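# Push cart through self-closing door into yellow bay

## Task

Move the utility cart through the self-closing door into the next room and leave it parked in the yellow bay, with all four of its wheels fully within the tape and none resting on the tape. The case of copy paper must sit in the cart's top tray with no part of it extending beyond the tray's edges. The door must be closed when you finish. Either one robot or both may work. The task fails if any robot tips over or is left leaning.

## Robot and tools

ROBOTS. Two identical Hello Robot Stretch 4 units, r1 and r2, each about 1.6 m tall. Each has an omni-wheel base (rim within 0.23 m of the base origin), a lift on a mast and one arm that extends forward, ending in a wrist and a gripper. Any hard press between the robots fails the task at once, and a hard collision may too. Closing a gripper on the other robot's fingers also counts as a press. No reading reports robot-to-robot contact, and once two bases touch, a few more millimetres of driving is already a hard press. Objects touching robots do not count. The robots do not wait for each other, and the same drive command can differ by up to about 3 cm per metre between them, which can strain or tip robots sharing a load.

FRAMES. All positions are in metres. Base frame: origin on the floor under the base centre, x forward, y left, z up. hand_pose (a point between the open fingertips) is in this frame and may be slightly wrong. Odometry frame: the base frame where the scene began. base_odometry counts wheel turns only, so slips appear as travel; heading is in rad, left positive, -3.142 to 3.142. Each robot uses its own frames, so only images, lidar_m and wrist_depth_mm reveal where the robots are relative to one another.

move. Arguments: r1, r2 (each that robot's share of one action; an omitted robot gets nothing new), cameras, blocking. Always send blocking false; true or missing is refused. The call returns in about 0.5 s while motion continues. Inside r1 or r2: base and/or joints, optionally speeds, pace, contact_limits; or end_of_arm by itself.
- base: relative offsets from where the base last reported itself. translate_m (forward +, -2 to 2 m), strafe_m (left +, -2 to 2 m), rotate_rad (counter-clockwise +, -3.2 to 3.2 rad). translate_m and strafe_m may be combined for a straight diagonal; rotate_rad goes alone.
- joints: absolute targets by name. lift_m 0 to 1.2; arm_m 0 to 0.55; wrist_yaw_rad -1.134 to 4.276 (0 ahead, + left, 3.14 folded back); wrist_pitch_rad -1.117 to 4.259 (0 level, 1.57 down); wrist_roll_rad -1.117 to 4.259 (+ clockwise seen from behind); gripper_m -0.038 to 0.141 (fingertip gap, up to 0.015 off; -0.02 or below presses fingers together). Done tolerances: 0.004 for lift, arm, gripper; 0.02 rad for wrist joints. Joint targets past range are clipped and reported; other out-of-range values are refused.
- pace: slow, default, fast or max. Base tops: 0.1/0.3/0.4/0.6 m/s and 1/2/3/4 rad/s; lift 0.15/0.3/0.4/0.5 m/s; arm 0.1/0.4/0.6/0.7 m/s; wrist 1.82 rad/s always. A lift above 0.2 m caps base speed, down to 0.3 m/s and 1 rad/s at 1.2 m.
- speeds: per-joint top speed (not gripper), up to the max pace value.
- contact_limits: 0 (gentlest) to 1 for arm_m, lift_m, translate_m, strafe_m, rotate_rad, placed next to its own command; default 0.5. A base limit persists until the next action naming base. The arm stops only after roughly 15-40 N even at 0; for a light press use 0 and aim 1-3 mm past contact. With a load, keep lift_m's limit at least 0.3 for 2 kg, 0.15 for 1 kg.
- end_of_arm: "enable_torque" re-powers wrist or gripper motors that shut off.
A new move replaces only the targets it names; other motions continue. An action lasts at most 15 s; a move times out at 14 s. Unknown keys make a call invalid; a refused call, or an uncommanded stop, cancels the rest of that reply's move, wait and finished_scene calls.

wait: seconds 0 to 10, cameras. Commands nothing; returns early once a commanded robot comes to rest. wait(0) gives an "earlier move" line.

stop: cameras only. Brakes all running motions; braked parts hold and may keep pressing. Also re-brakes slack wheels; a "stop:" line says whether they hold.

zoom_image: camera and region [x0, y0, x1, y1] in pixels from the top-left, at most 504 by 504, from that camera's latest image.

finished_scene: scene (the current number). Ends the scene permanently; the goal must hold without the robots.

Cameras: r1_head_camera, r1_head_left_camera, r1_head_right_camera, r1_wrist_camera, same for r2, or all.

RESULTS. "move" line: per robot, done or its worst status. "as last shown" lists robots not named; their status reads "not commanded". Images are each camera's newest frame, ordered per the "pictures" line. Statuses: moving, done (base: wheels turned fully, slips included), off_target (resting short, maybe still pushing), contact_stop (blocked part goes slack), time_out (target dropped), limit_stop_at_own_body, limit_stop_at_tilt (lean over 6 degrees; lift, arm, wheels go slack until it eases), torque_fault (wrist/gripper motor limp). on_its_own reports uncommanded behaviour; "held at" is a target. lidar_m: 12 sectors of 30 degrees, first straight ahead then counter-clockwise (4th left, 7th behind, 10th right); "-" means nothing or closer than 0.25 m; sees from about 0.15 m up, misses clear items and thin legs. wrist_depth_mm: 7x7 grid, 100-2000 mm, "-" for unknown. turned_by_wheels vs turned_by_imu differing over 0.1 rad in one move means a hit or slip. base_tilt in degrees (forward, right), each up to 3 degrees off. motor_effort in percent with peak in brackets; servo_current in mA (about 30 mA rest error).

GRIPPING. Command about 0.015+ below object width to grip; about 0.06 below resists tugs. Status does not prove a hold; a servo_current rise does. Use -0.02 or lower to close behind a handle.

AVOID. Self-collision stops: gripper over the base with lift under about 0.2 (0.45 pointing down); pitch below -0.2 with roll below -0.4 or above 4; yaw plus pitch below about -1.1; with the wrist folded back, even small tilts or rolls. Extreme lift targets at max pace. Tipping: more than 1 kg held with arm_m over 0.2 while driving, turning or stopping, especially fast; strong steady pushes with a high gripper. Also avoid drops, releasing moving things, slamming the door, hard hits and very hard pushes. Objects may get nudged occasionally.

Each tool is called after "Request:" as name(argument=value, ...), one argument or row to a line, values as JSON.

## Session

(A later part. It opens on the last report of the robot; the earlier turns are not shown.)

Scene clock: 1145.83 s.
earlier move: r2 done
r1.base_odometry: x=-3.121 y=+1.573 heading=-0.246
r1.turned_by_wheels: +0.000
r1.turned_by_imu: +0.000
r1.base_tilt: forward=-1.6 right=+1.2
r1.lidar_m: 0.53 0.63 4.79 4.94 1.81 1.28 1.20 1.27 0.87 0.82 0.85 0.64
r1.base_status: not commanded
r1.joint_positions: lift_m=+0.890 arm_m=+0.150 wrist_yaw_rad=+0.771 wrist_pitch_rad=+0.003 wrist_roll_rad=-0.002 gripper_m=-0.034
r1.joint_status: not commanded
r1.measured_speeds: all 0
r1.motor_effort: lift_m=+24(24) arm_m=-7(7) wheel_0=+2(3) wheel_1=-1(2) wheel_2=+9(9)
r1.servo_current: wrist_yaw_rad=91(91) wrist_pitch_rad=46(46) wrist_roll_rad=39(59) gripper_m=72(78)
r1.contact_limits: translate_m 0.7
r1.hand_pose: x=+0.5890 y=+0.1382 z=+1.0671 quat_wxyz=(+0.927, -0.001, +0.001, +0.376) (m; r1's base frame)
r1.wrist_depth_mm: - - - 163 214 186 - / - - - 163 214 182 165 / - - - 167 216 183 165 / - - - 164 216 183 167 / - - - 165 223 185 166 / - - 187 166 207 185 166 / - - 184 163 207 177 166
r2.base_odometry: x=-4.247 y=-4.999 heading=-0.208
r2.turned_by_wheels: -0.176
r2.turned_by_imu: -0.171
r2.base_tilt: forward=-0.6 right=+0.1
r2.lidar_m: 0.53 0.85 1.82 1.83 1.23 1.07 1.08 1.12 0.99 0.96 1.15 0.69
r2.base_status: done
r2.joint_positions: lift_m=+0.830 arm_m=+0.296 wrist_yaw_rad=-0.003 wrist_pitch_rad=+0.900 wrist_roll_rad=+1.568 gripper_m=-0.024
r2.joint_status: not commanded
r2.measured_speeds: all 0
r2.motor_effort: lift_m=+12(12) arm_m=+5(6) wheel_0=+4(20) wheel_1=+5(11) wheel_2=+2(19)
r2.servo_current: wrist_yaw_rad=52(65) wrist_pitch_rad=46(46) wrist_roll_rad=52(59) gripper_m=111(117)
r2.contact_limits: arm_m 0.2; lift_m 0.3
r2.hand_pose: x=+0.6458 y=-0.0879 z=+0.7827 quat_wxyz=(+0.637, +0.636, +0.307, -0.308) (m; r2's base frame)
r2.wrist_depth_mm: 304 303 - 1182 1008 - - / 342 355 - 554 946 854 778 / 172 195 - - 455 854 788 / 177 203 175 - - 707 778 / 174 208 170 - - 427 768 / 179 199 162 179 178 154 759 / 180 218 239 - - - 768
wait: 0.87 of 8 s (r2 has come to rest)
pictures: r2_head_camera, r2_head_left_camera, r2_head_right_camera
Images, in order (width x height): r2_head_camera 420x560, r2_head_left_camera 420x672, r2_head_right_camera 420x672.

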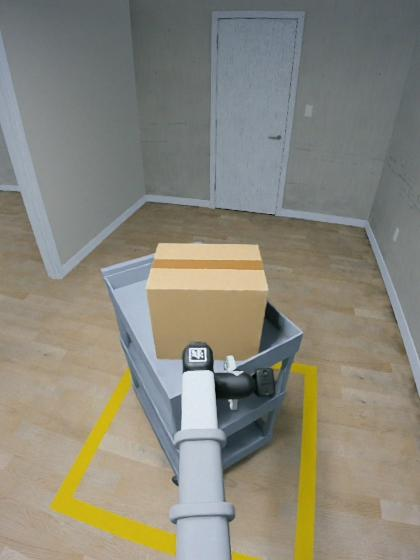

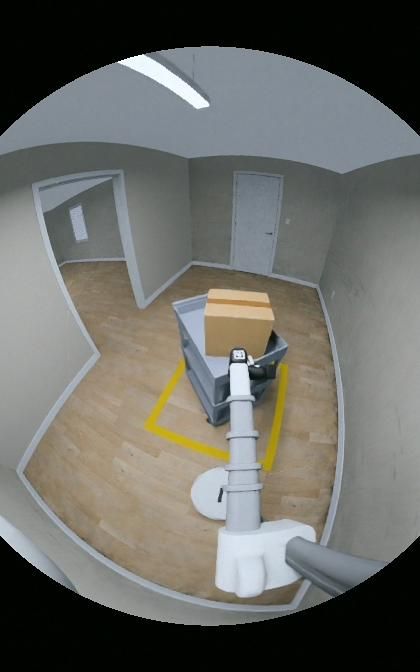

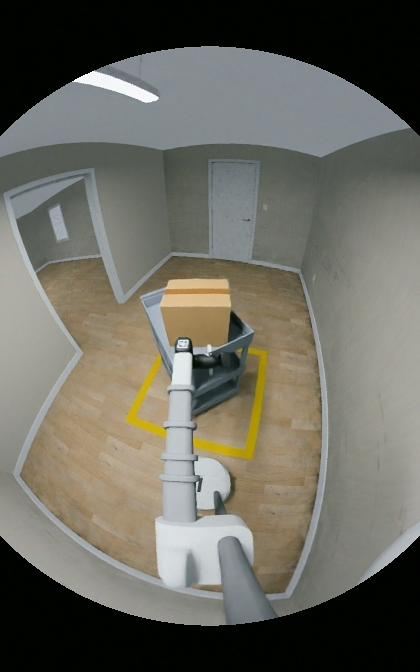

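Request:
move(
  blocking=false,
  r2={"base":{"translate_m":-0.27,"strafe_m":0.25},"pace":"slow"},
  cameras=[],
)

Request:
wait(
  seconds=8,
  cameras=["r2_head_camera","r2_head_left_camera","r2_head_right_camera"],
)

Scene clock: 1179.60 s.
move: r2 moving
r1: as last shown
r1.base_tilt: forward=-1.6 right=+1.3
r1.lidar_m: 0.53 0.61 4.78 4.95 1.82 1.30 1.22 1.26 0.88 0.83 0.87 0.64
r1.motor_effort: lift_m=+24(24) arm_m=-7(7) wheel_0=+2(2) wheel_1=-1(2) wheel_2=+9(9)
r1.servo_current: wrist_yaw_rad=72(85) wrist_pitch_rad=39(52) wrist_roll_rad=52(72) gripper_m=59(78)
r1.contact_limits: translate_m 0.7
r1.wrist_depth_mm: - - - 162 214 186 - / - - - 163 216 182 164 / - - - 167 215 183 165 / - - - 164 216 185 166 / - - - 165 223 185 166 / - - 187 166 207 185 166 / - - 183 163 208 177 167
r2.base_odometry: x=-4.254 y=-4.989 heading=-0.208
r2.turned_by_wheels: +0.000
r2.turned_by_imu: +0.001
r2.base_tilt: forward=-0.6 right=+0.0
r2.lidar_m: 0.55 0.93 1.82 1.83 1.21 1.06 1.04 1.12 0.97 0.99 1.19 0.70
r2.base_status: translate_m moving; strafe_m moving
r2.joint_positions: lift_m=+0.830 arm_m=+0.296 wrist_yaw_rad=+0.000 wrist_pitch_rad=+0.900 wrist_roll_rad=+1.568 gripper_m=-0.024
r2.joint_status: not commanded
r2.measured_speeds: translate_m=-0.039 strafe_m=+0.035 rotate_rad=+0.002 lift_m=+0.000 arm_m=+0.000 wrist_yaw_rad=+0.005 wrist_pitch_rad=+0.000 wrist_roll_rad=+0.000
r2.motor_effort: lift_m=+12(12) arm_m=+4(5) wheel_0=-11(11) wheel_1=+5(7) wheel_2=+10(11)
r2.servo_current: wrist_yaw_rad=46(52) wrist_pitch_rad=33(46) wrist_roll_rad=65(65) gripper_m=104(111)
r2.contact_limits: arm_m 0.2; lift_m 0.3
r2.hand_pose: x=+0.6461 y=-0.0875 z=+0.7827 quat_wxyz=(+0.637, +0.636, +0.308, -0.307) (m; r2's base frame)
r2.wrist_depth_mm: 317 312 - - 991 878 - / 347 353 - 544 549 866 778 / 173 193 - - 449 842 778 / 175 204 173 - - 683 768 / 174 209 170 - - 415 768 / 179 200 163 178 177 384 741 / 181 195 242 - - - 750
pictures: none
No camera images: "cameras" was empty.

Scene clock: 1184.03 s.
earlier move: r2 done
r1.base_odometry: x=-3.121 y=+1.573 heading=-0.246
r1.turned_by_wheels: +0.000
r1.turned_by_imu: +0.000
r1.base_tilt: forward=-1.6 right=+1.2
r1.lidar_m: 0.51 0.61 4.82 4.94 1.82 1.28 1.22 1.27 0.89 0.82 0.86 0.64
r1.base_status: not commanded
r1.joint_positions: lift_m=+0.890 arm_m=+0.150 wrist_yaw_rad=+0.771 wrist_pitch_rad=+0.003 wrist_roll_rad=-0.002 gripper_m=-0.034
r1.joint_status: not commanded
r1.measured_speeds: all 0
r1.motor_effort: lift_m=+24(24) arm_m=-7(7) wheel_0=+2(2) wheel_1=-1(2) wheel_2=+8(9)
r1.servo_current: wrist_yaw_rad=85(91) wrist_pitch_rad=39(52) wrist_roll_rad=46(72) gripper_m=72(78)
r1.contact_limits: translate_m 0.7
r1.hand_pose: x=+0.5890 y=+0.1382 z=+1.0671 quat_wxyz=(+0.927, -0.001, +0.001, +0.376) (m; r1's base frame)
r1.wrist_depth_mm: - - - 163 213 186 - / - - - 164 214 182 165 / - - - 167 216 183 165 / - - - 165 216 185 166 / - - - 164 223 185 166 / - - 187 166 207 185 166 / - - 183 163 208 177 166
r2.base_odometry: x=-4.459 y=-4.699 heading=-0.208
r2.turned_by_wheels: -0.001
r2.turned_by_imu: -0.002
r2.base_tilt: forward=-0.7 right=+0.1
r2.lidar_m: 0.60 1.91 1.65 1.45 0.86 0.73 0.73 0.88 1.14 1.13 1.35 0.62
r2.base_status: done
r2.joint_positions: lift_m=+0.830 arm_m=+0.296 wrist_yaw_rad=-0.001 wrist_pitch_rad=+0.900 wrist_roll_rad=+1.570 gripper_m=-0.024
r2.joint_status: not commanded
r2.measured_speeds: all 0
r2.motor_effort: lift_m=+12(12) arm_m=+4(5) wheel_0=-9(15) wheel_1=+4(7) wheel_2=+3(11)
r2.servo_current: wrist_yaw_rad=39(59) wrist_pitch_rad=33(52) wrist_roll_rad=46(65) gripper_m=111(124)
r2.contact_limits: arm_m 0.2; lift_m 0.3
r2.hand_pose: x=+0.6460 y=-0.0876 z=+0.7827 quat_wxyz=(+0.637, +0.637, +0.307, -0.308) (m; r2's base frame)
r2.wrist_depth_mm: 127 141 165 170 455 407 778 / 134 154 154 172 - 415 768 / 146 172 158 170 - 436 768 / 163 191 211 178 - 424 778 / 179 216 162 177 - 449 778 / 200 230 167 180 178 455 778 / 225 277 154 - 427 410 768
wait: 4.43 of 8 s (r2 has come to rest)
pictures: r2_head_camera, r2_head_left_camera, r2_head_right_camera
Images, in order (width x height): r2_head_camera 420x560, r2_head_left_camera 420x672, r2_head_right_camera 420x672.

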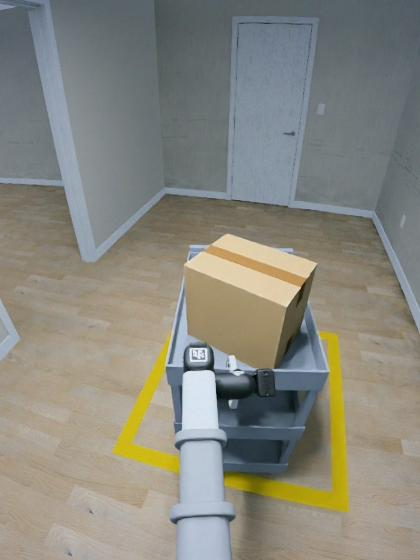

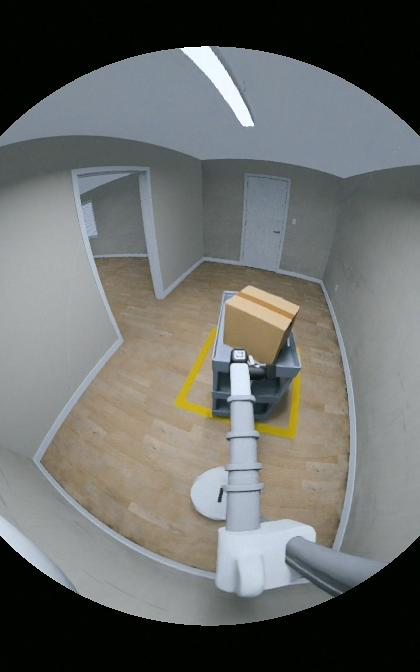

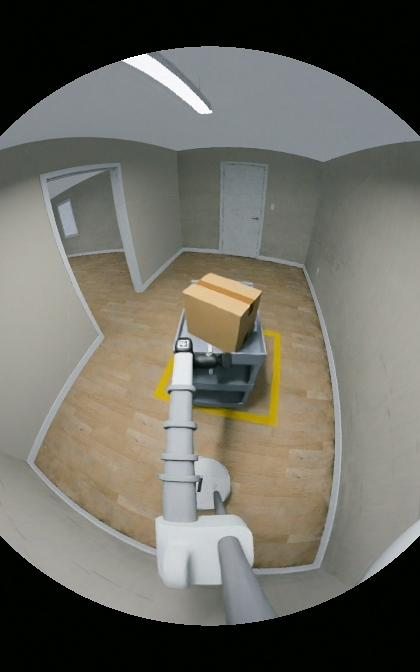

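Request:
move(
  blocking=false,
  r2={"base":{"translate_m":0.15,"strafe_m":-0.06},"pace":"slow"},
  cameras=[],
)

Request:
wait(
  seconds=8,
  cameras=["r2_head_camera","r2_head_left_camera","r2_head_right_camera"],
)

Scene clock: 1195.17 s.
move: r2 moving
r1: as last shown
r1.base_tilt: forward=-1.6 right=+1.3
r1.lidar_m: 0.53 0.62 4.79 4.95 1.81 1.30 1.22 1.26 0.87 0.80 0.85 0.62
r1.servo_current: wrist_yaw_rad=72(78) wrist_pitch_rad=39(46) wrist_roll_rad=39(52) gripper_m=72(78)
r1.contact_limits: translate_m 0.7
r1.wrist_depth_mm: - - - 163 215 186 - / - - - 163 216 183 165 / - - - 167 216 185 165 / - - - 164 217 185 166 / - - - 165 221 184 167 / - - 187 166 206 185 166 / - - 184 163 208 177 167
r2.base_odometry: x=-4.448 y=-4.706 heading=-0.209
r2.turned_by_wheels: +0.000
r2.turned_by_imu: +0.000
r2.base_tilt: forward=-0.7 right=+0.1
r2.lidar_m: 0.60 1.89 1.66 1.46 0.88 0.76 0.78 0.90 1.13 1.13 1.37 0.62
r2.base_status: translate_m moving; strafe_m moving
r2.joint_positions: lift_m=+0.830 arm_m=+0.296 wrist_yaw_rad=-0.003 wrist_pitch_rad=+0.900 wrist_roll_rad=+1.570 gripper_m=-0.024
r2.joint_status: not commanded
r2.measured_speeds: translate_m=+0.049 strafe_m=-0.020 rotate_rad=+0.000 lift_m=+0.000 arm_m=+0.000 wrist_yaw_rad=+0.000 wrist_pitch_rad=+0.000 wrist_roll_rad=+0.000
r2.motor_effort: lift_m=+12(12) arm_m=+4(4) wheel_0=+4(7) wheel_1=+5(7) wheel_2=-13(16)
r2.servo_current: wrist_yaw_rad=46(59) wrist_pitch_rad=39(46) wrist_roll_rad=46(46) gripper_m=111(111)
r2.contact_limits: arm_m 0.2; lift_m 0.3
r2.hand_pose: x=+0.6459 y=-0.0879 z=+0.7827 quat_wxyz=(+0.637, +0.637, +0.307, -0.308) (m; r2's base frame)
r2.wrist_depth_mm: 128 150 153 172 459 433 788 / 136 157 157 174 - 439 788 / 147 173 184 171 - 654 768 / 164 190 216 176 - 421 778 / 177 217 164 179 - 452 788 / 198 224 167 180 178 455 778 / 223 272 153 - - 410 768
pictures: none
No camera images: "cameras" was empty.

Scene clock: 1197.50 s.
earlier move: r2 done
r1.base_odometry: x=-3.121 y=+1.573 heading=-0.246
r1.turned_by_wheels: +0.000
r1.turned_by_imu: +0.000
r1.base_tilt: forward=-1.5 right=+1.3
r1.lidar_m: 0.54 0.62 4.78 4.94 1.82 1.28 1.20 1.27 0.88 0.83 0.87 0.62
r1.base_status: not commanded
r1.joint_positions: lift_m=+0.890 arm_m=+0.150 wrist_yaw_rad=+0.771 wrist_pitch_rad=+0.003 wrist_roll_rad=-0.002 gripper_m=-0.034
r1.joint_status: not commanded
r1.measured_speeds: all 0
r1.motor_effort: lift_m=+24(24) arm_m=-7(7) wheel_0=+2(2) wheel_1=-2(2) wheel_2=+8(9)
r1.servo_current: wrist_yaw_rad=52(104) wrist_pitch_rad=52(52) wrist_roll_rad=46(65) gripper_m=65(78)
r1.contact_limits: translate_m 0.7
r1.hand_pose: x=+0.5890 y=+0.1382 z=+1.0671 quat_wxyz=(+0.927, -0.001, +0.001, +0.376) (m; r1's base frame)
r1.wrist_depth_mm: - - - 163 213 186 - / - - - 163 214 182 165 / - - - 167 216 184 165 / - - - 164 215 184 166 / - - - 166 222 184 166 / - - 187 166 208 185 166 / - - 184 163 208 177 167
r2.base_odometry: x=-4.325 y=-4.788 heading=-0.207
r2.turned_by_wheels: +0.001
r2.turned_by_imu: +0.002
r2.base_tilt: forward=-0.7 right=+0.1
r2.lidar_m: 0.58 1.92 1.67 1.67 1.02 0.88 0.90 1.08 1.12 1.13 1.36 0.65
r2.base_status: done
r2.joint_positions: lift_m=+0.830 arm_m=+0.296 wrist_yaw_rad=+0.000 wrist_pitch_rad=+0.900 wrist_roll_rad=+1.570 gripper_m=-0.024
r2.joint_status: not commanded
r2.measured_speeds: all 0
r2.motor_effort: lift_m=+12(12) arm_m=+4(5) wheel_0=+10(14) wheel_1=+6(10) wheel_2=-4(16)
r2.servo_current: wrist_yaw_rad=33(59) wrist_pitch_rad=39(46) wrist_roll_rad=39(59) gripper_m=111(117)
r2.contact_limits: arm_m 0.2; lift_m 0.3
r2.hand_pose: x=+0.6462 y=-0.0873 z=+0.7827 quat_wxyz=(+0.637, +0.636, +0.308, -0.307) (m; r2's base frame)
r2.wrist_depth_mm: 140 222 163 - 496 831 759 / 145 160 168 - - 661 778 / 151 180 167 - - 647 778 / 164 191 165 183 - 439 778 / 175 211 163 182 - 436 788 / 190 216 156 181 177 399 788 / 207 246 161 - - 407 759
wait: 2.33 of 8 s (r2 has come to rest)
pictures: r2_head_camera, r2_head_left_camera, r2_head_right_camera
Images, in order (width x height): r2_head_camera 420x560, r2_head_left_camera 420x672, r2_head_right_camera 420x672.

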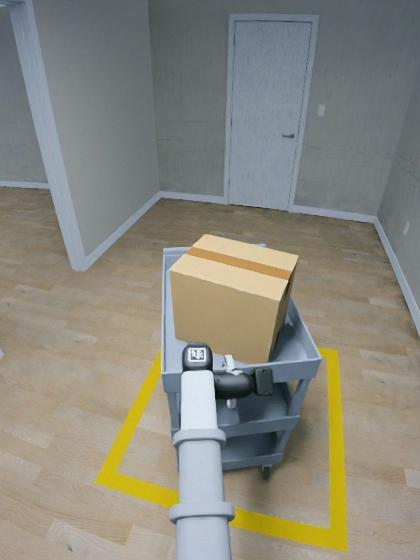

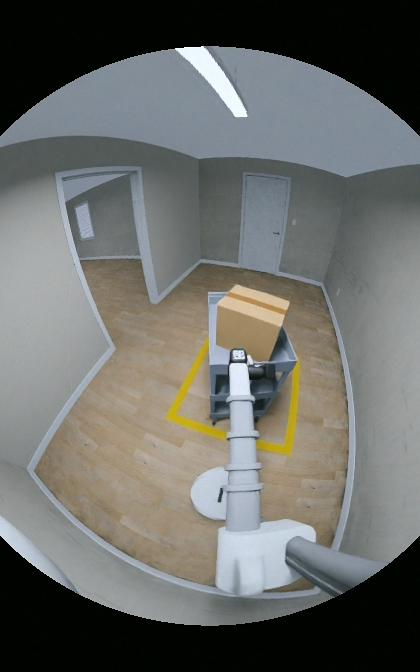

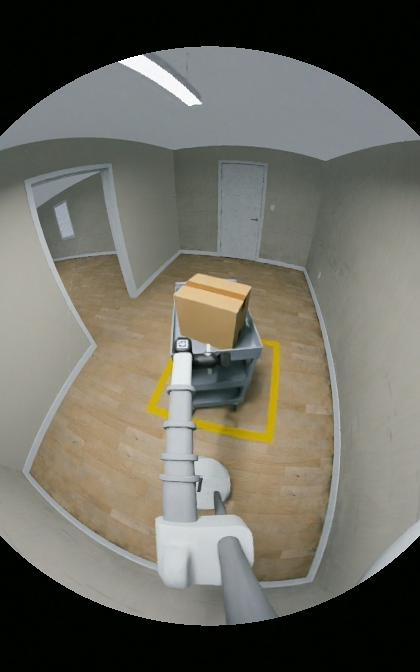

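Request:
move(
  blocking=false,
  r2={"base":{"translate_m":0.085,"strafe_m":-0.03},"pace":"slow"},
  cameras=[],
)

Request:
wait(
  seconds=8,
  cameras=["r2_head_camera","r2_head_left_camera","r2_head_right_camera"],
)

Scene clock: 1207.57 s.
move: r2 moving
r1: as last shown
r1.base_tilt: forward=-1.6 right=+1.2
r1.lidar_m: 0.52 0.63 4.79 4.94 1.83 1.30 1.22 1.24 0.89 0.82 0.87 0.63
r1.motor_effort: lift_m=+24(24) arm_m=-7(7) wheel_0=+1(2) wheel_1=-1(2) wheel_2=+8(9)
r1.servo_current: wrist_yaw_rad=72(78) wrist_pitch_rad=39(46) wrist_roll_rad=65(65) gripper_m=65(72)
r1.contact_limits: translate_m 0.7
r1.wrist_depth_mm: - - - 163 215 186 - / - - - 163 215 182 165 / - - - 167 215 183 165 / - - - 164 216 184 166 / - - - 165 222 185 166 / - - 187 166 207 185 167 / - - 183 163 208 177 167
r2.base_odometry: x=-4.314 y=-4.795 heading=-0.206
r2.turned_by_wheels: +0.001
r2.turned_by_imu: +0.002
r2.base_tilt: forward=-0.7 right=+0.1
r2.lidar_m: 0.57 1.93 1.68 1.68 1.05 0.90 0.93 1.11 1.12 1.12 1.34 0.65
r2.base_status: translate_m moving; strafe_m moving
r2.joint_positions: lift_m=+0.830 arm_m=+0.296 wrist_yaw_rad=+0.000 wrist_pitch_rad=+0.900 wrist_roll_rad=+1.570 gripper_m=-0.024
r2.joint_status: not commanded
r2.measured_speeds: translate_m=+0.047 strafe_m=-0.017 rotate_rad=+0.001 lift_m=+0.000 arm_m=+0.000 wrist_yaw_rad=+0.000 wrist_pitch_rad=+0.000 wrist_roll_rad=+0.000
r2.motor_effort: lift_m=+12(12) arm_m=+4(5) wheel_0=+12(15) wheel_1=+7(8) wheel_2=-7(9)
r2.servo_current: wrist_yaw_rad=46(46) wrist_pitch_rad=46(46) wrist_roll_rad=39(52) gripper_m=111(111)
r2.contact_limits: arm_m 0.2; lift_m 0.3
r2.hand_pose: x=+0.6462 y=-0.0873 z=+0.7827 quat_wxyz=(+0.637, +0.636, +0.308, -0.307) (m; r2's base frame)
r2.wrist_depth_mm: 135 203 159 185 500 831 768 / 145 160 169 - - 683 778 / 152 180 172 - - 654 778 / 165 191 166 - - 445 778 / 174 211 163 182 - 436 778 / 190 214 157 181 179 430 809 / 206 246 161 - - 410 759
pictures: none
No camera images: "cameras" was empty.

Scene clock: 1209.20 s.
earlier move: r2 done
r1.base_odometry: x=-3.121 y=+1.573 heading=-0.246
r1.turned_by_wheels: +0.000
r1.turned_by_imu: +0.000
r1.base_tilt: forward=-1.5 right=+1.2
r1.lidar_m: 0.53 0.62 4.77 4.96 1.84 1.29 1.20 1.26 0.88 0.81 0.84 0.63
r1.base_status: not commanded
r1.joint_positions: lift_m=+0.890 arm_m=+0.150 wrist_yaw_rad=+0.771 wrist_pitch_rad=+0.003 wrist_roll_rad=-0.002 gripper_m=-0.034
r1.joint_status: not commanded
r1.measured_speeds: all 0
r1.motor_effort: lift_m=+24(24) arm_m=-7(7) wheel_0=+2(3) wheel_1=-1(2) wheel_2=+9(9)
r1.servo_current: wrist_yaw_rad=72(91) wrist_pitch_rad=46(52) wrist_roll_rad=59(72) gripper_m=72(72)
r1.contact_limits: translate_m 0.7
r1.hand_pose: x=+0.5890 y=+0.1382 z=+1.0671 quat_wxyz=(+0.927, -0.001, +0.001, +0.376) (m; r1's base frame)
r1.wrist_depth_mm: - - - 163 214 186 - / - - - 163 215 182 165 / - - - 167 215 183 165 / - - - 164 216 183 166 / - - - 165 222 185 166 / - - 187 166 207 185 166 / - - 183 163 208 177 166
r2.base_odometry: x=-4.248 y=-4.835 heading=-0.206
r2.turned_by_wheels: +0.000
r2.turned_by_imu: +0.001
r2.base_tilt: forward=-0.7 right=+0.1
r2.lidar_m: 0.57 2.53 1.68 1.65 1.10 0.98 0.99 1.18 1.08 1.12 1.35 0.65
r2.base_status: done
r2.joint_positions: lift_m=+0.830 arm_m=+0.296 wrist_yaw_rad=+0.002 wrist_pitch_rad=+0.900 wrist_roll_rad=+1.570 gripper_m=-0.024
r2.joint_status: not commanded
r2.measured_speeds: all 0
r2.motor_effort: lift_m=+12(12) arm_m=+4(5) wheel_0=+8(18) wheel_1=+7(10) wheel_2=-2(9)
r2.servo_current: wrist_yaw_rad=39(59) wrist_pitch_rad=39(46) wrist_roll_rad=59(59) gripper_m=111(117)
r2.contact_limits: arm_m 0.2; lift_m 0.3
r2.hand_pose: x=+0.6463 y=-0.0871 z=+0.7827 quat_wxyz=(+0.637, +0.636, +0.308, -0.307) (m; r2's base frame)
r2.wrist_depth_mm: 226 340 171 500 480 854 768 / 144 174 173 - - 809 778 / 155 185 169 - - 676 768 / 166 195 167 - - 452 778 / 174 209 166 183 - 427 778 / 187 211 164 181 176 156 768 / 197 230 270 - - 394 768
wait: 1.63 of 8 s (r2 has come to rest)
pictures: r2_head_camera, r2_head_left_camera, r2_head_right_camera
Images, in order (width x height): r2_head_camera 420x560, r2_head_left_camera 420x672, r2_head_right_camera 420x672.

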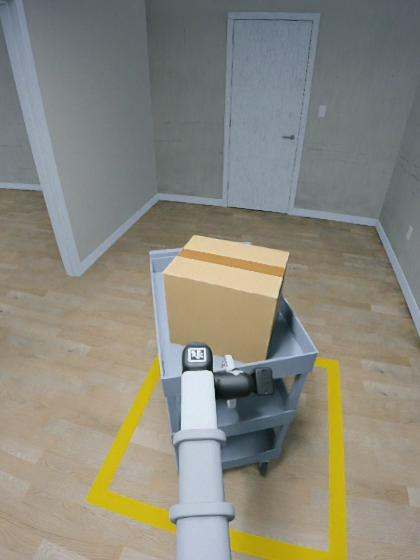

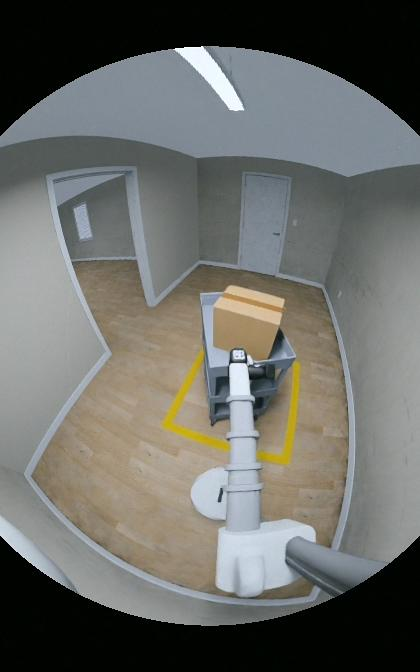

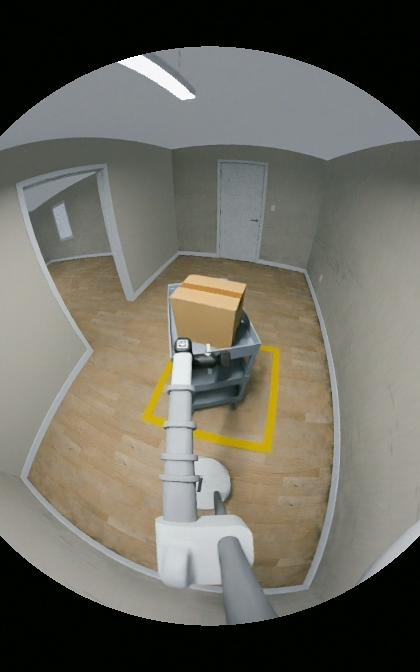

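Request:
move(
  blocking=false,
  r2={"joints":{"gripper_m":0.06}},
  cameras=[],
)

Request:
wait(
  seconds=2,
  cameras=["r2_wrist_camera"],
)

Request:
move(
  blocking=false,
  r2={"joints":{"lift_m":0.95,"arm_m":0.2},"speeds":{"lift_m":0.1,"arm_m":0.08}},
  cameras=[],
)

Request:
wait(
  seconds=3,
  cameras=["r2_wrist_camera","r2_head_camera"],
)

Scene clock: 1219.07 s.
move: r2 moving
r1: as last shown
r1.base_tilt: forward=-1.6 right=+1.3
r1.lidar_m: 0.52 0.62 4.78 4.95 1.81 1.28 1.21 1.26 0.85 0.83 0.85 0.62
r1.servo_current: wrist_yaw_rad=59(72) wrist_pitch_rad=52(52) wrist_roll_rad=39(65) gripper_m=72(72)
r1.contact_limits: translate_m 0.7
r1.wrist_depth_mm: - - - 162 214 186 - / - - - 163 215 182 165 / - - - 167 215 183 165 / - - - 164 217 183 166 / - - - 165 221 183 166 / - - 187 166 206 184 166 / - - 183 163 208 177 167
r2.base_odometry: x=-4.248 y=-4.835 heading=-0.206
r2.turned_by_wheels: +0.000
r2.turned_by_imu: +0.000
r2.base_tilt: forward=-0.7 right=+0.1
r2.lidar_m: 0.59 2.54 1.67 1.67 1.13 0.98 0.98 1.18 1.12 1.12 1.34 0.67
r2.base_status: not commanded
r2.joint_positions: lift_m=+0.830 arm_m=+0.296 wrist_yaw_rad=+0.002 wrist_pitch_rad=+0.900 wrist_roll_rad=+1.570 gripper_m=+0.002
r2.joint_status: gripper_m moving
r2.measured_speeds: translate_m=+0.000 strafe_m=+0.000 rotate_rad=-0.002 lift_m=+0.000 arm_m=+0.000 wrist_yaw_rad=+0.000 wrist_pitch_rad=+0.000 wrist_roll_rad=+0.000
r2.motor_effort: lift_m=+12(12) arm_m=+4(4) wheel_0=+8(8) wheel_1=+7(7) wheel_2=-2(2)
r2.servo_current: wrist_yaw_rad=39(52) wrist_pitch_rad=39(46) wrist_roll_rad=39(52) gripper_m=65(117)
r2.contact_limits: arm_m 0.2; lift_m 0.3
r2.hand_pose: x=+0.6463 y=-0.0871 z=+0.7827 quat_wxyz=(+0.637, +0.636, +0.308, -0.307) (m; r2's base frame)
r2.wrist_depth_mm: 260 362 171 504 480 854 778 / 147 176 173 - - 809 778 / 158 184 169 - - 459 778 / 167 198 172 - - 455 788 / 177 211 169 - - 430 788 / 190 213 172 182 179 404 768 / 200 215 277 - - 407 768
pictures: none
No camera images: "cameras" was empty.

Scene clock: 1220.13 s.
earlier move: r2 done
r1.base_odometry: x=-3.121 y=+1.573 heading=-0.246
r1.turned_by_wheels: +0.000
r1.turned_by_imu: +0.000
r1.base_tilt: forward=-1.6 right=+1.2
r1.lidar_m: 0.53 0.61 4.79 4.95 1.83 1.30 1.21 1.24 0.85 0.82 0.86 0.65
r1.base_status: not commanded
r1.joint_positions: lift_m=+0.890 arm_m=+0.150 wrist_yaw_rad=+0.771 wrist_pitch_rad=+0.003 wrist_roll_rad=-0.002 gripper_m=-0.034
r1.joint_status: not commanded
r1.measured_speeds: all 0
r1.motor_effort: lift_m=+24(24) arm_m=-7(7) wheel_0=+2(3) wheel_1=-2(2) wheel_2=+8(9)
r1.servo_current: wrist_yaw_rad=72(91) wrist_pitch_rad=46(52) wrist_roll_rad=52(65) gripper_m=72(72)
r1.contact_limits: translate_m 0.7
r1.hand_pose: x=+0.5890 y=+0.1382 z=+1.0671 quat_wxyz=(+0.927, -0.001, +0.001, +0.376) (m; r1's base frame)
r1.wrist_depth_mm: - - - 163 213 186 - / - - - 163 215 183 165 / - - - 167 214 184 166 / - - - 164 216 184 167 / - - - 165 222 185 166 / - - 187 166 207 185 166 / - - 184 163 208 177 166
r2.base_odometry: x=-4.248 y=-4.835 heading=-0.207
r2.turned_by_wheels: +0.000
r2.turned_by_imu: +0.000
r2.base_tilt: forward=-0.7 right=+0.1
r2.lidar_m: 0.61 2.52 1.69 1.69 1.14 0.98 1.00 1.17 1.10 1.11 1.34 0.70
r2.base_status: not commanded
r2.joint_positions: lift_m=+0.830 arm_m=+0.296 wrist_yaw_rad=+0.002 wrist_pitch_rad=+0.893 wrist_roll_rad=+1.570 gripper_m=+0.060
r2.joint_status: all done
r2.measured_speeds: all 0
r2.motor_effort: lift_m=+12(12) arm_m=+4(5) wheel_0=+5(8) wheel_1=+5(7) wheel_2=-1(2)
r2.servo_current: wrist_yaw_rad=46(59) wrist_pitch_rad=52(52) wrist_roll_rad=39(59) gripper_m=52(117)
r2.contact_limits: arm_m 0.2; lift_m 0.3
r2.hand_pose: x=+0.6478 y=-0.0871 z=+0.7840 quat_wxyz=(+0.638, +0.637, +0.306, -0.305) (m; r2's base frame)
r2.wrist_depth_mm: 351 373 177 1138 500 854 768 / 158 185 177 - - 741 778 / 164 192 178 - - 455 788 / 173 205 181 - - 452 788 / 183 218 178 - - 427 768 / 193 220 179 169 185 421 778 / 206 231 287 - - 407 788
wait: 1.07 of 2 s (r2 has come to rest)
pictures: r2_wrist_camera
Images, in order (width x height): r2_wrist_camera 616x392.

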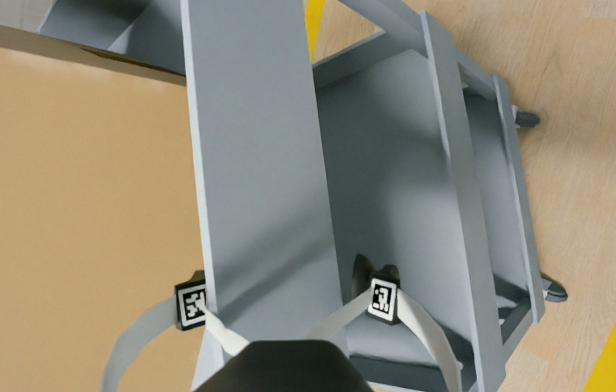

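Scene clock: 1220.63 s.
move: r2 moving
r1: as last shown
r1.base_tilt: forward=-1.5 right=+1.3
r1.lidar_m: 0.53 0.63 4.79 4.91 1.83 1.29 1.21 1.26 0.88 0.83 0.87 0.64
r1.motor_effort: lift_m=+24(24) arm_m=-7(7) wheel_0=+2(2) wheel_1=-1(2) wheel_2=+8(9)
r1.servo_current: wrist_yaw_rad=72(85) wrist_pitch_rad=39(46) wrist_roll_rad=52(72) gripper_m=72(78)
r1.contact_limits: translate_m 0.7
r1.wrist_depth_mm: - - - 163 214 186 - / - - - 163 215 183 165 / - - - 167 216 184 165 / - - - 164 216 185 166 / - - - 166 222 184 166 / - - 187 166 206 185 166 / - - 183 163 208 177 166
r2.base_odometry: x=-4.248 y=-4.835 heading=-0.207
r2.turned_by_wheels: +0.000
r2.turned_by_imu: +0.000
r2.base_tilt: forward=-0.7 right=+0.1
r2.lidar_m: 0.57 2.54 1.68 1.70 1.15 0.97 1.00 1.14 1.10 1.10 1.34 0.63
r2.base_status: not commanded
r2.joint_positions: lift_m=+0.863 arm_m=+0.264 wrist_yaw_rad=+0.002 wrist_pitch_rad=+0.894 wrist_roll_rad=+1.570 gripper_m=+0.060
r2.joint_status: lift_m moving; arm_m moving
r2.measured_speeds: translate_m=+0.000 strafe_m=+0.000 rotate_rad=+0.000 lift_m=+0.099 arm_m=-0.081 wrist_yaw_rad=+0.000 wrist_pitch_rad=+0.050 wrist_roll_rad=+0.000
r2.motor_effort: lift_m=+20(21) arm_m=-5(14) wheel_0=+2(5) wheel_1=+4(5) wheel_2=+2(2)
r2.servo_current: wrist_yaw_rad=39(52) wrist_pitch_rad=52(59) wrist_roll_rad=52(59) gripper_m=46(52)
r2.hand_pose: x=+0.6155 y=-0.0871 z=+0.8168 quat_wxyz=(+0.638, +0.637, +0.306, -0.305) (m; r2's base frame)
r2.wrist_depth_mm: 347 377 - 262 960 891 798 / 163 199 - - - 866 809 / 165 193 224 - - 691 809 / 175 207 243 - - 676 809 / 186 222 258 - - 466 809 / 198 235 188 - 185 477 788 / 208 236 312 - - 421 820
pictures: none
No camera images: "cameras" was empty.

Scene clock: 1221.97 s.
earlier move: r2 done
r1.base_odometry: x=-3.121 y=+1.573 heading=-0.246
r1.turned_by_wheels: +0.000
r1.turned_by_imu: +0.000
r1.base_tilt: forward=-1.6 right=+1.3
r1.lidar_m: 0.53 0.62 4.76 4.92 1.82 1.28 1.20 1.25 0.88 0.80 0.87 0.63
r1.base_status: not commanded
r1.joint_positions: lift_m=+0.890 arm_m=+0.150 wrist_yaw_rad=+0.771 wrist_pitch_rad=+0.003 wrist_roll_rad=-0.002 gripper_m=-0.034
r1.joint_status: not commanded
r1.measured_speeds: all 0
r1.motor_effort: lift_m=+24(24) arm_m=-7(7) wheel_0=+2(3) wheel_1=-2(2) wheel_2=+9(9)
r1.servo_current: wrist_yaw_rad=72(85) wrist_pitch_rad=46(52) wrist_roll_rad=39(72) gripper_m=65(78)
r1.contact_limits: translate_m 0.7
r1.hand_pose: x=+0.5890 y=+0.1382 z=+1.0671 quat_wxyz=(+0.927, -0.001, +0.001, +0.376) (m; r1's base frame)
r1.wrist_depth_mm: - - - 163 213 186 - / - - - 163 215 182 165 / - - - 167 216 183 165 / - - - 164 216 185 166 / - - - 165 222 184 166 / - - 188 166 208 186 167 / - - 184 163 207 177 167
r2.base_odometry: x=-4.248 y=-4.835 heading=-0.207
r2.turned_by_wheels: +0.000
r2.turned_by_imu: +0.000
r2.base_tilt: forward=-0.6 right=+0.1
r2.lidar_m: 0.56 2.54 1.68 1.70 1.15 0.98 0.99 1.21 1.11 1.12 1.35 0.63
r2.base_status: not commanded
r2.joint_positions: lift_m=+0.950 arm_m=+0.200 wrist_yaw_rad=+0.002 wrist_pitch_rad=+0.898 wrist_roll_rad=+1.570 gripper_m=+0.060
r2.joint_status: all done
r2.measured_speeds: all 0
r2.motor_effort: lift_m=+21(25) arm_m=-6(14) wheel_0=+2(5) wheel_1=+4(5) wheel_2=+2(2)
r2.servo_current: wrist_yaw_rad=59(59) wrist_pitch_rad=39(59) wrist_roll_rad=46(59) gripper_m=46(59)
r2.hand_pose: x=+0.5509 y=-0.0871 z=+0.9024 quat_wxyz=(+0.637, +0.636, +0.308, -0.306) (m; r2's base frame)
r2.wrist_depth_mm: - - 394 - 1098 976 878 / 266 389 - - - 960 878 / 204 238 309 - 574 931 866 / 216 256 319 - - 904 878 / 229 274 336 - 226 854 878 / 241 298 196 - 185 931 904 / 262 293 407 - - 960 878
wait: 1.33 of 3 s (r2 has come to rest)
pictures: r2_head_camera, r2_wrist_camera
Images, in order (width x height): r2_head_camera 420x560, r2_wrist_camera 616x392.

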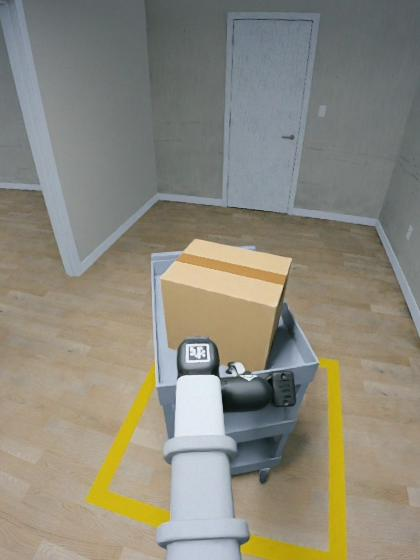

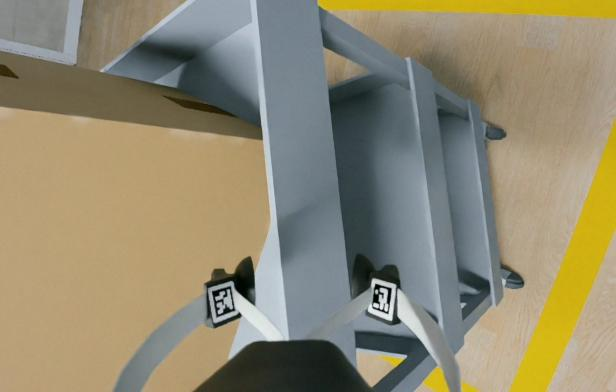

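Request:
move(
  blocking=false,
  r2={"joints":{"lift_m":1.12,"arm_m":0.0,"wrist_pitch_rad":0.0,"wrist_roll_rad":0.0,"gripper_m":-0.01}},
  cameras=[],
)

Request:
wait(
  seconds=3,
  cameras=[],
)

Request:
move(
  blocking=false,
  r2={"base":{"rotate_rad":-0.2}},
  cameras=[],
)

Request:
wait(
  seconds=3,
  cameras=[],
)

Request:
move(
  blocking=false,
  r2={"base":{"strafe_m":1.1}},
  cameras=[],
)

Request:
wait(
  seconds=6,
  cameras=["r2_head_camera","r2_head_left_camera","r2_head_right_camera"],
)

Scene clock: 1236.87 s.
move: r2 moving
r1: as last shown
r1.lidar_m: 0.53 0.62 4.79 4.92 1.82 1.28 1.21 1.25 0.88 0.82 0.85 0.64
r1.motor_effort: lift_m=+24(24) arm_m=-7(7) wheel_0=+2(2) wheel_1=-1(2) wheel_2=+9(9)
r1.servo_current: wrist_yaw_rad=59(78) wrist_pitch_rad=33(46) wrist_roll_rad=46(52) gripper_m=72(72)
r1.contact_limits: translate_m 0.7
r1.wrist_depth_mm: - - - 163 213 186 - / - - - 164 214 182 166 / - - - 167 216 184 165 / - - - 165 216 184 165 / - - - 165 222 184 167 / - - 187 166 207 185 166 / - - 184 163 207 177 167
r2.base_odometry: x=-4.248 y=-4.835 heading=-0.207
r2.turned_by_wheels: +0.000
r2.turned_by_imu: +0.000
r2.base_tilt: forward=-0.7 right=+0.1
r2.lidar_m: 0.56 2.54 1.68 1.67 1.13 0.98 0.98 1.17 1.11 1.11 1.34 0.62
r2.base_status: not commanded
r2.joint_positions: lift_m=+0.988 arm_m=+0.149 wrist_yaw_rad=+0.002 wrist_pitch_rad=+0.341 wrist_roll_rad=+0.981 gripper_m=+0.040
r2.joint_status: lift_m moving; arm_m moving; wrist_pitch_rad moving; wrist_roll_rad moving; gripper_m moving
r2.measured_speeds: translate_m=+0.000 strafe_m=+0.000 rotate_rad=+0.000 lift_m=+0.146 arm_m=-0.195 wrist_yaw_rad=+0.000 wrist_pitch_rad=-1.710 wrist_roll_rad=-1.820
r2.motor_effort: lift_m=+24(25) arm_m=-8(10) wheel_0=+3(3) wheel_1=+4(4) wheel_2=+2(2)
r2.servo_current: wrist_yaw_rad=52(59) wrist_pitch_rad=163(176) wrist_roll_rad=91(111) gripper_m=111(130)
r2.hand_pose: x=+0.5924 y=-0.0870 z=+1.0695 quat_wxyz=(+0.869, +0.464, +0.150, -0.079) (m; r2's base frame)
r2.wrist_depth_mm: - - - - - 1863 1430 / - - - 332 - 1576 392 / - - 496 272 343 466 - / - - 347 297 307 366 - / - - 324 327 340 359 - / - - 200 359 191 - - / - - 399 - - - -
pictures: none
No camera images: "cameras" was empty.

Scene clock: 1238.17 s.
earlier move: r2 done
r1.base_odometry: x=-3.121 y=+1.573 heading=-0.246
r1.turned_by_wheels: +0.000
r1.turned_by_imu: +0.000
r1.base_tilt: forward=-1.5 right=+1.3
r1.lidar_m: 0.52 0.65 4.79 4.94 1.83 1.30 1.21 1.26 0.87 0.82 0.85 0.64
r1.base_status: not commanded
r1.joint_positions: lift_m=+0.890 arm_m=+0.150 wrist_yaw_rad=+0.771 wrist_pitch_rad=+0.003 wrist_roll_rad=-0.002 gripper_m=-0.034
r1.joint_status: not commanded
r1.measured_speeds: all 0
r1.motor_effort: lift_m=+24(24) arm_m=-7(7) wheel_0=+2(2) wheel_1=-1(2) wheel_2=+9(9)
r1.servo_current: wrist_yaw_rad=65(85) wrist_pitch_rad=33(52) wrist_roll_rad=59(59) gripper_m=65(78)
r1.contact_limits: translate_m 0.7
r1.hand_pose: x=+0.5890 y=+0.1382 z=+1.0671 quat_wxyz=(+0.927, -0.001, +0.001, +0.376) (m; r1's base frame)
r1.wrist_depth_mm: - - - 163 213 186 - / - - - 163 214 183 164 / - - - 167 215 183 166 / - - - 164 217 183 166 / - - - 165 222 184 166 / - - 187 166 208 185 166 / - - 184 163 207 177 166
r2.base_odometry: x=-4.248 y=-4.835 heading=-0.207
r2.turned_by_wheels: +0.000
r2.turned_by_imu: +0.000
r2.base_tilt: forward=-0.7 right=+0.1
r2.lidar_m: 0.53 2.54 1.67 1.70 1.13 0.98 0.99 1.20 1.11 1.12 1.35 0.62
r2.base_status: not commanded
r2.joint_positions: lift_m=+1.120 arm_m=+0.000 wrist_yaw_rad=+0.002 wrist_pitch_rad=+0.008 wrist_roll_rad=+0.002 gripper_m=-0.009
r2.joint_status: all done
r2.measured_speeds: all 0
r2.motor_effort: lift_m=+21(25) arm_m=-7(11) wheel_0=+3(3) wheel_1=+3(4) wheel_2=+2(2)
r2.servo_current: wrist_yaw_rad=39(59) wrist_pitch_rad=52(176) wrist_roll_rad=39(111) gripper_m=78(156)
r2.hand_pose: x=+0.4596 y=-0.0870 z=+1.2958 quat_wxyz=(+1.000, +0.001, +0.004, +0.001) (m; r2's base frame)
r2.wrist_depth_mm: 1661 - - - - - - / - - - - - - - / - - - - - - - / - - - - - - - / - - - - - - - / - - 187 202 181 - - / - - 634 - - - -
wait: 1.30 of 3 s (r2 has come to rest)
pictures: none
No camera images: "cameras" was empty.

Scene clock: 1238.67 s.
move: r2 moving
r1: as last shown
r1.base_tilt: forward=-1.6 right=+1.3
r1.lidar_m: 0.50 0.62 4.78 4.95 1.84 1.30 1.21 1.24 0.90 0.82 0.85 0.62
r1.motor_effort: lift_m=+24(24) arm_m=-7(7) wheel_0=+2(3) wheel_1=-1(2) wheel_2=+9(9)
r1.servo_current: wrist_yaw_rad=59(78) wrist_pitch_rad=39(46) wrist_roll_rad=65(65) gripper_m=65(72)
r1.contact_limits: translate_m 0.7
r1.wrist_depth_mm: - - - 162 213 186 - / - - - 163 215 182 165 / - - - 167 216 183 166 / - - - 165 216 185 166 / - - - 165 223 183 167 / - - 187 166 206 185 167 / - - 184 163 208 177 167
r2.base_odometry: x=-4.248 y=-4.835 heading=-0.351
r2.turned_by_wheels: -0.144
r2.turned_by_imu: -0.140
r2.base_tilt: forward=-0.6 right=+0.0
r2.lidar_m: 0.57 0.57 1.72 1.69 1.22 0.99 0.98 1.10 1.14 1.11 1.26 0.68
r2.base_status: rotate_rad moving
r2.joint_positions: lift_m=+1.120 arm_m=+0.000 wrist_yaw_rad=+0.002 wrist_pitch_rad=+0.008 wrist_roll_rad=+0.002 gripper_m=-0.009
r2.joint_status: not commanded
r2.measured_speeds: translate_m=-0.002 strafe_m=+0.001 rotate_rad=-0.388 lift_m=+0.000 arm_m=+0.000 wrist_yaw_rad=+0.000 wrist_pitch_rad=+0.000 wrist_roll_rad=+0.000
r2.motor_effort: lift_m=+21(21) arm_m=-7(7) wheel_0=+1(12) wheel_1=+4(9) wheel_2=+5(9)
r2.servo_current: wrist_yaw_rad=39(59) wrist_pitch_rad=52(52) wrist_roll_rad=46(52) gripper_m=72(85)
r2.hand_pose: x=+0.4596 y=-0.0870 z=+1.2958 quat_wxyz=(+1.000, +0.001, +0.004, +0.001) (m; r2's base frame)
r2.wrist_depth_mm: - - - - - - - / - - - - - - - / - - - - - - - / - - - - - - - / - - - - - - - / - - 187 203 181 - - / - - - - - - -
pictures: none
No camera images: "cameras" was empty.

Scene clock: 1239.27 s.
earlier move: r2 done
r1.base_odometry: x=-3.121 y=+1.573 heading=-0.246
r1.turned_by_wheels: +0.000
r1.turned_by_imu: +0.000
r1.base_tilt: forward=-1.6 right=+1.2
r1.lidar_m: 0.52 0.61 4.76 4.92 1.79 1.30 1.20 1.27 0.89 0.83 0.87 0.64
r1.base_status: not commanded
r1.joint_positions: lift_m=+0.890 arm_m=+0.150 wrist_yaw_rad=+0.771 wrist_pitch_rad=+0.003 wrist_roll_rad=-0.002 gripper_m=-0.034
r1.joint_status: not commanded
r1.measured_speeds: all 0
r1.motor_effort: lift_m=+24(24) arm_m=-7(7) wheel_0=+2(3) wheel_1=-1(2) wheel_2=+8(9)
r1.servo_current: wrist_yaw_rad=72(78) wrist_pitch_rad=39(52) wrist_roll_rad=65(65) gripper_m=65(72)
r1.contact_limits: translate_m 0.7
r1.hand_pose: x=+0.5890 y=+0.1382 z=+1.0671 quat_wxyz=(+0.927, -0.001, +0.001, +0.376) (m; r1's base frame)
r1.wrist_depth_mm: - - - 162 214 185 - / - - - 163 215 182 165 / - - - 167 215 183 166 / - - - 164 216 183 166 / - - - 165 222 184 166 / - - 187 166 207 185 167 / - - 183 163 208 177 166
r2.base_odometry: x=-4.248 y=-4.835 heading=-0.406
r2.turned_by_wheels: -0.055
r2.turned_by_imu: -0.054
r2.base_tilt: forward=-0.6 right=+0.1
r2.lidar_m: 0.58 0.58 1.71 1.68 1.32 1.01 0.99 1.07 1.14 1.12 1.20 0.69
r2.base_status: done
r2.joint_positions: lift_m=+1.120 arm_m=+0.000 wrist_yaw_rad=+0.002 wrist_pitch_rad=+0.008 wrist_roll_rad=+0.002 gripper_m=-0.009
r2.joint_status: not commanded
r2.measured_speeds: all 0
r2.motor_effort: lift_m=+21(21) arm_m=-7(7) wheel_0=+5(12) wheel_1=+3(9) wheel_2=+4(9)
r2.servo_current: wrist_yaw_rad=46(59) wrist_pitch_rad=52(59) wrist_roll_rad=59(59) gripper_m=78(91)
r2.hand_pose: x=+0.4596 y=-0.0870 z=+1.2958 quat_wxyz=(+1.000, +0.001, +0.004, +0.001) (m; r2's base frame)
r2.wrist_depth_mm: - - - - - - - / - - - - - - - / - - - - - - - / - - - - - - - / - - - - - - - / - - 187 202 181 - - / - 554 - - - - -
wait: 0.60 of 3 s (r2 has come to rest)
pictures: none
No camera images: "cameras" was empty.

Scene clock: 1239.77 s.
move: r2 moving
r1: as last shown
r1.base_tilt: forward=-1.5 right=+1.2
r1.lidar_m: 0.53 0.60 4.80 4.92 1.82 1.28 1.22 1.26 0.90 0.82 0.86 0.64
r1.motor_effort: lift_m=+24(24) arm_m=-7(7) wheel_0=+2(2) wheel_1=-1(2) wheel_2=+9(9)
r1.servo_current: wrist_yaw_rad=59(78) wrist_pitch_rad=46(46) wrist_roll_rad=52(65) gripper_m=65(78)
r1.contact_limits: translate_m 0.7
r1.wrist_depth_mm: - - - 162 214 186 - / - - - 163 215 182 165 / - - - 167 214 183 165 / - - - 164 216 185 166 / - - - 165 222 185 166 / - - 187 166 208 184 167 / - - 183 163 208 178 167
r2.base_odometry: x=-4.234 y=-4.802 heading=-0.406
r2.turned_by_wheels: +0.000
r2.turned_by_imu: +0.000
r2.base_tilt: forward=-0.7 right=+0.1
r2.lidar_m: 0.56 0.55 1.68 1.66 1.28 1.02 0.96 1.05 1.17 1.16 1.24 0.66
r2.base_status: strafe_m moving
r2.joint_positions: lift_m=+1.120 arm_m=+0.000 wrist_yaw_rad=+0.002 wrist_pitch_rad=+0.008 wrist_roll_rad=+0.002 gripper_m=-0.009
r2.joint_status: not commanded
r2.measured_speeds: translate_m=-0.001 strafe_m=+0.139 rotate_rad=+0.008 lift_m=+0.000 arm_m=+0.000 wrist_yaw_rad=+0.000 wrist_pitch_rad=+0.000 wrist_roll_rad=+0.000
r2.motor_effort: lift_m=+21(21) arm_m=-7(7) wheel_0=-9(11) wheel_1=+9(12) wheel_2=+0(2)
r2.servo_current: wrist_yaw_rad=52(59) wrist_pitch_rad=52(52) wrist_roll_rad=46(65) gripper_m=85(85)
r2.hand_pose: x=+0.4596 y=-0.0870 z=+1.2958 quat_wxyz=(+1.000, +0.001, +0.004, +0.001) (m; r2's base frame)
r2.wrist_depth_mm: - - - - - - - / - - - - - - - / - - - - - - - / - - - - - - - / - - - - - - - / - - 187 202 181 - - / - - - - - - -
pictures: none
No camera images: "cameras" was empty.

Scene clock: 1244.27 s.
earlier move: r2 done
r1.base_odometry: x=-3.121 y=+1.573 heading=-0.246
r1.turned_by_wheels: +0.000
r1.turned_by_imu: +0.000
r1.base_tilt: forward=-1.5 right=+1.2
r1.lidar_m: 0.52 0.61 4.81 4.94 1.83 1.26 1.22 1.24 0.88 0.83 0.85 0.64
r1.base_status: not commanded
r1.joint_positions: lift_m=+0.890 arm_m=+0.150 wrist_yaw_rad=+0.771 wrist_pitch_rad=+0.003 wrist_roll_rad=-0.002 gripper_m=-0.034
r1.joint_status: not commanded
r1.measured_speeds: all 0
r1.motor_effort: lift_m=+24(24) arm_m=-7(7) wheel_0=+2(3) wheel_1=-1(2) wheel_2=+9(9)
r1.servo_current: wrist_yaw_rad=52(85) wrist_pitch_rad=39(52) wrist_roll_rad=46(65) gripper_m=72(78)
r1.contact_limits: translate_m 0.7
r1.hand_pose: x=+0.5890 y=+0.1382 z=+1.0671 quat_wxyz=(+0.927, -0.001, +0.001, +0.376) (m; r1's base frame)
r1.wrist_depth_mm: - - - 162 213 186 - / - - - 163 215 183 165 / - - - 167 216 183 166 / - - - 164 216 184 166 / - - - 165 222 184 166 / - - 187 166 207 185 166 / - - 184 163 207 176 167
r2.base_odometry: x=-3.814 y=-3.825 heading=-0.406
r2.turned_by_wheels: +0.000
r2.turned_by_imu: +0.001
r2.base_tilt: forward=-0.7 right=+0.1
r2.lidar_m: 2.10 0.80 0.61 0.58 0.65 0.88 0.88 0.93 1.40 2.21 1.02 1.12
r2.base_status: done
r2.joint_positions: lift_m=+1.120 arm_m=+0.000 wrist_yaw_rad=+0.002 wrist_pitch_rad=+0.008 wrist_roll_rad=+0.002 gripper_m=-0.009
r2.joint_status: not commanded
r2.measured_speeds: all 0
r2.motor_effort: lift_m=+21(21) arm_m=-7(7) wheel_0=-2(14) wheel_1=+0(12) wheel_2=+0(2)
r2.servo_current: wrist_yaw_rad=46(59) wrist_pitch_rad=52(59) wrist_roll_rad=46(65) gripper_m=85(85)
r2.hand_pose: x=+0.4596 y=-0.0870 z=+1.2958 quat_wxyz=(+1.000, +0.001, +0.004, +0.001) (m; r2's base frame)
r2.wrist_depth_mm: 798 - 1808 - - - - / 798 - - - - - - / 788 - - - - - - / 788 - - - - - - / 820 - - - - - - / 778 - 186 203 180 - - / 768 - - - - - -
wait: 4.50 of 6 s (r2 has come to rest)
pictures: r2_head_camera, r2_head_left_camera, r2_head_right_camera
Images, in order (width x height): r2_head_camera 420x560, r2_head_left_camera 420x672, r2_head_right_camera 420x672.

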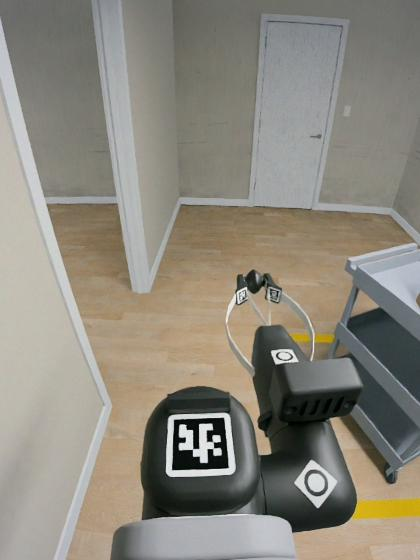

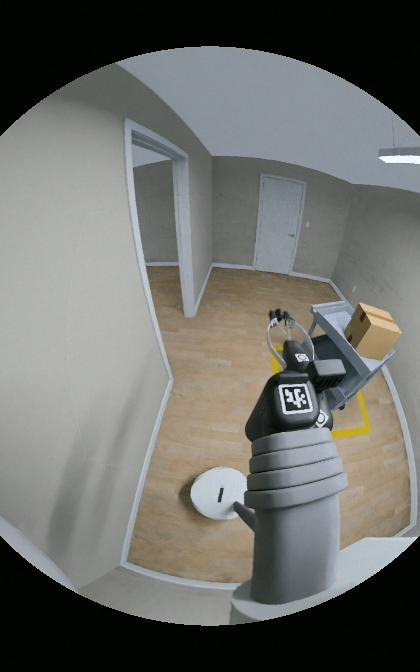

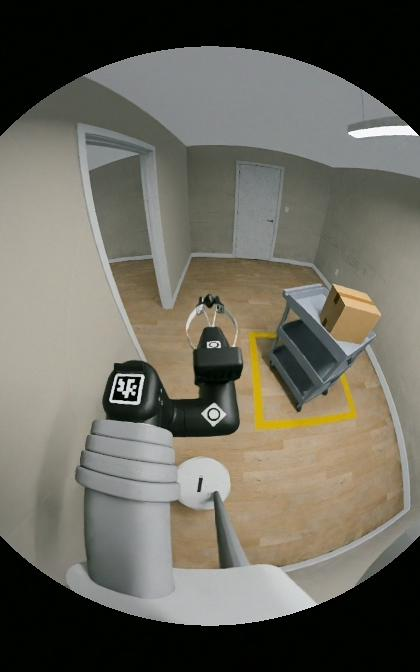

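Request:
zoom_image(
  camera="r2_head_right_camera",
  region=[220, 270, 400, 450],
)

Scaled by 2.800 from the camera's 420x672 image, which has a finer 600x960 frame.

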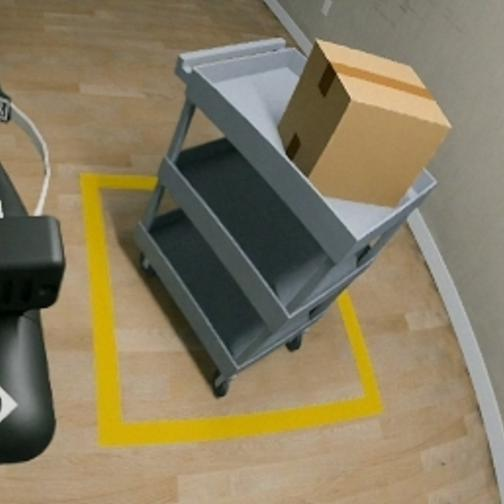

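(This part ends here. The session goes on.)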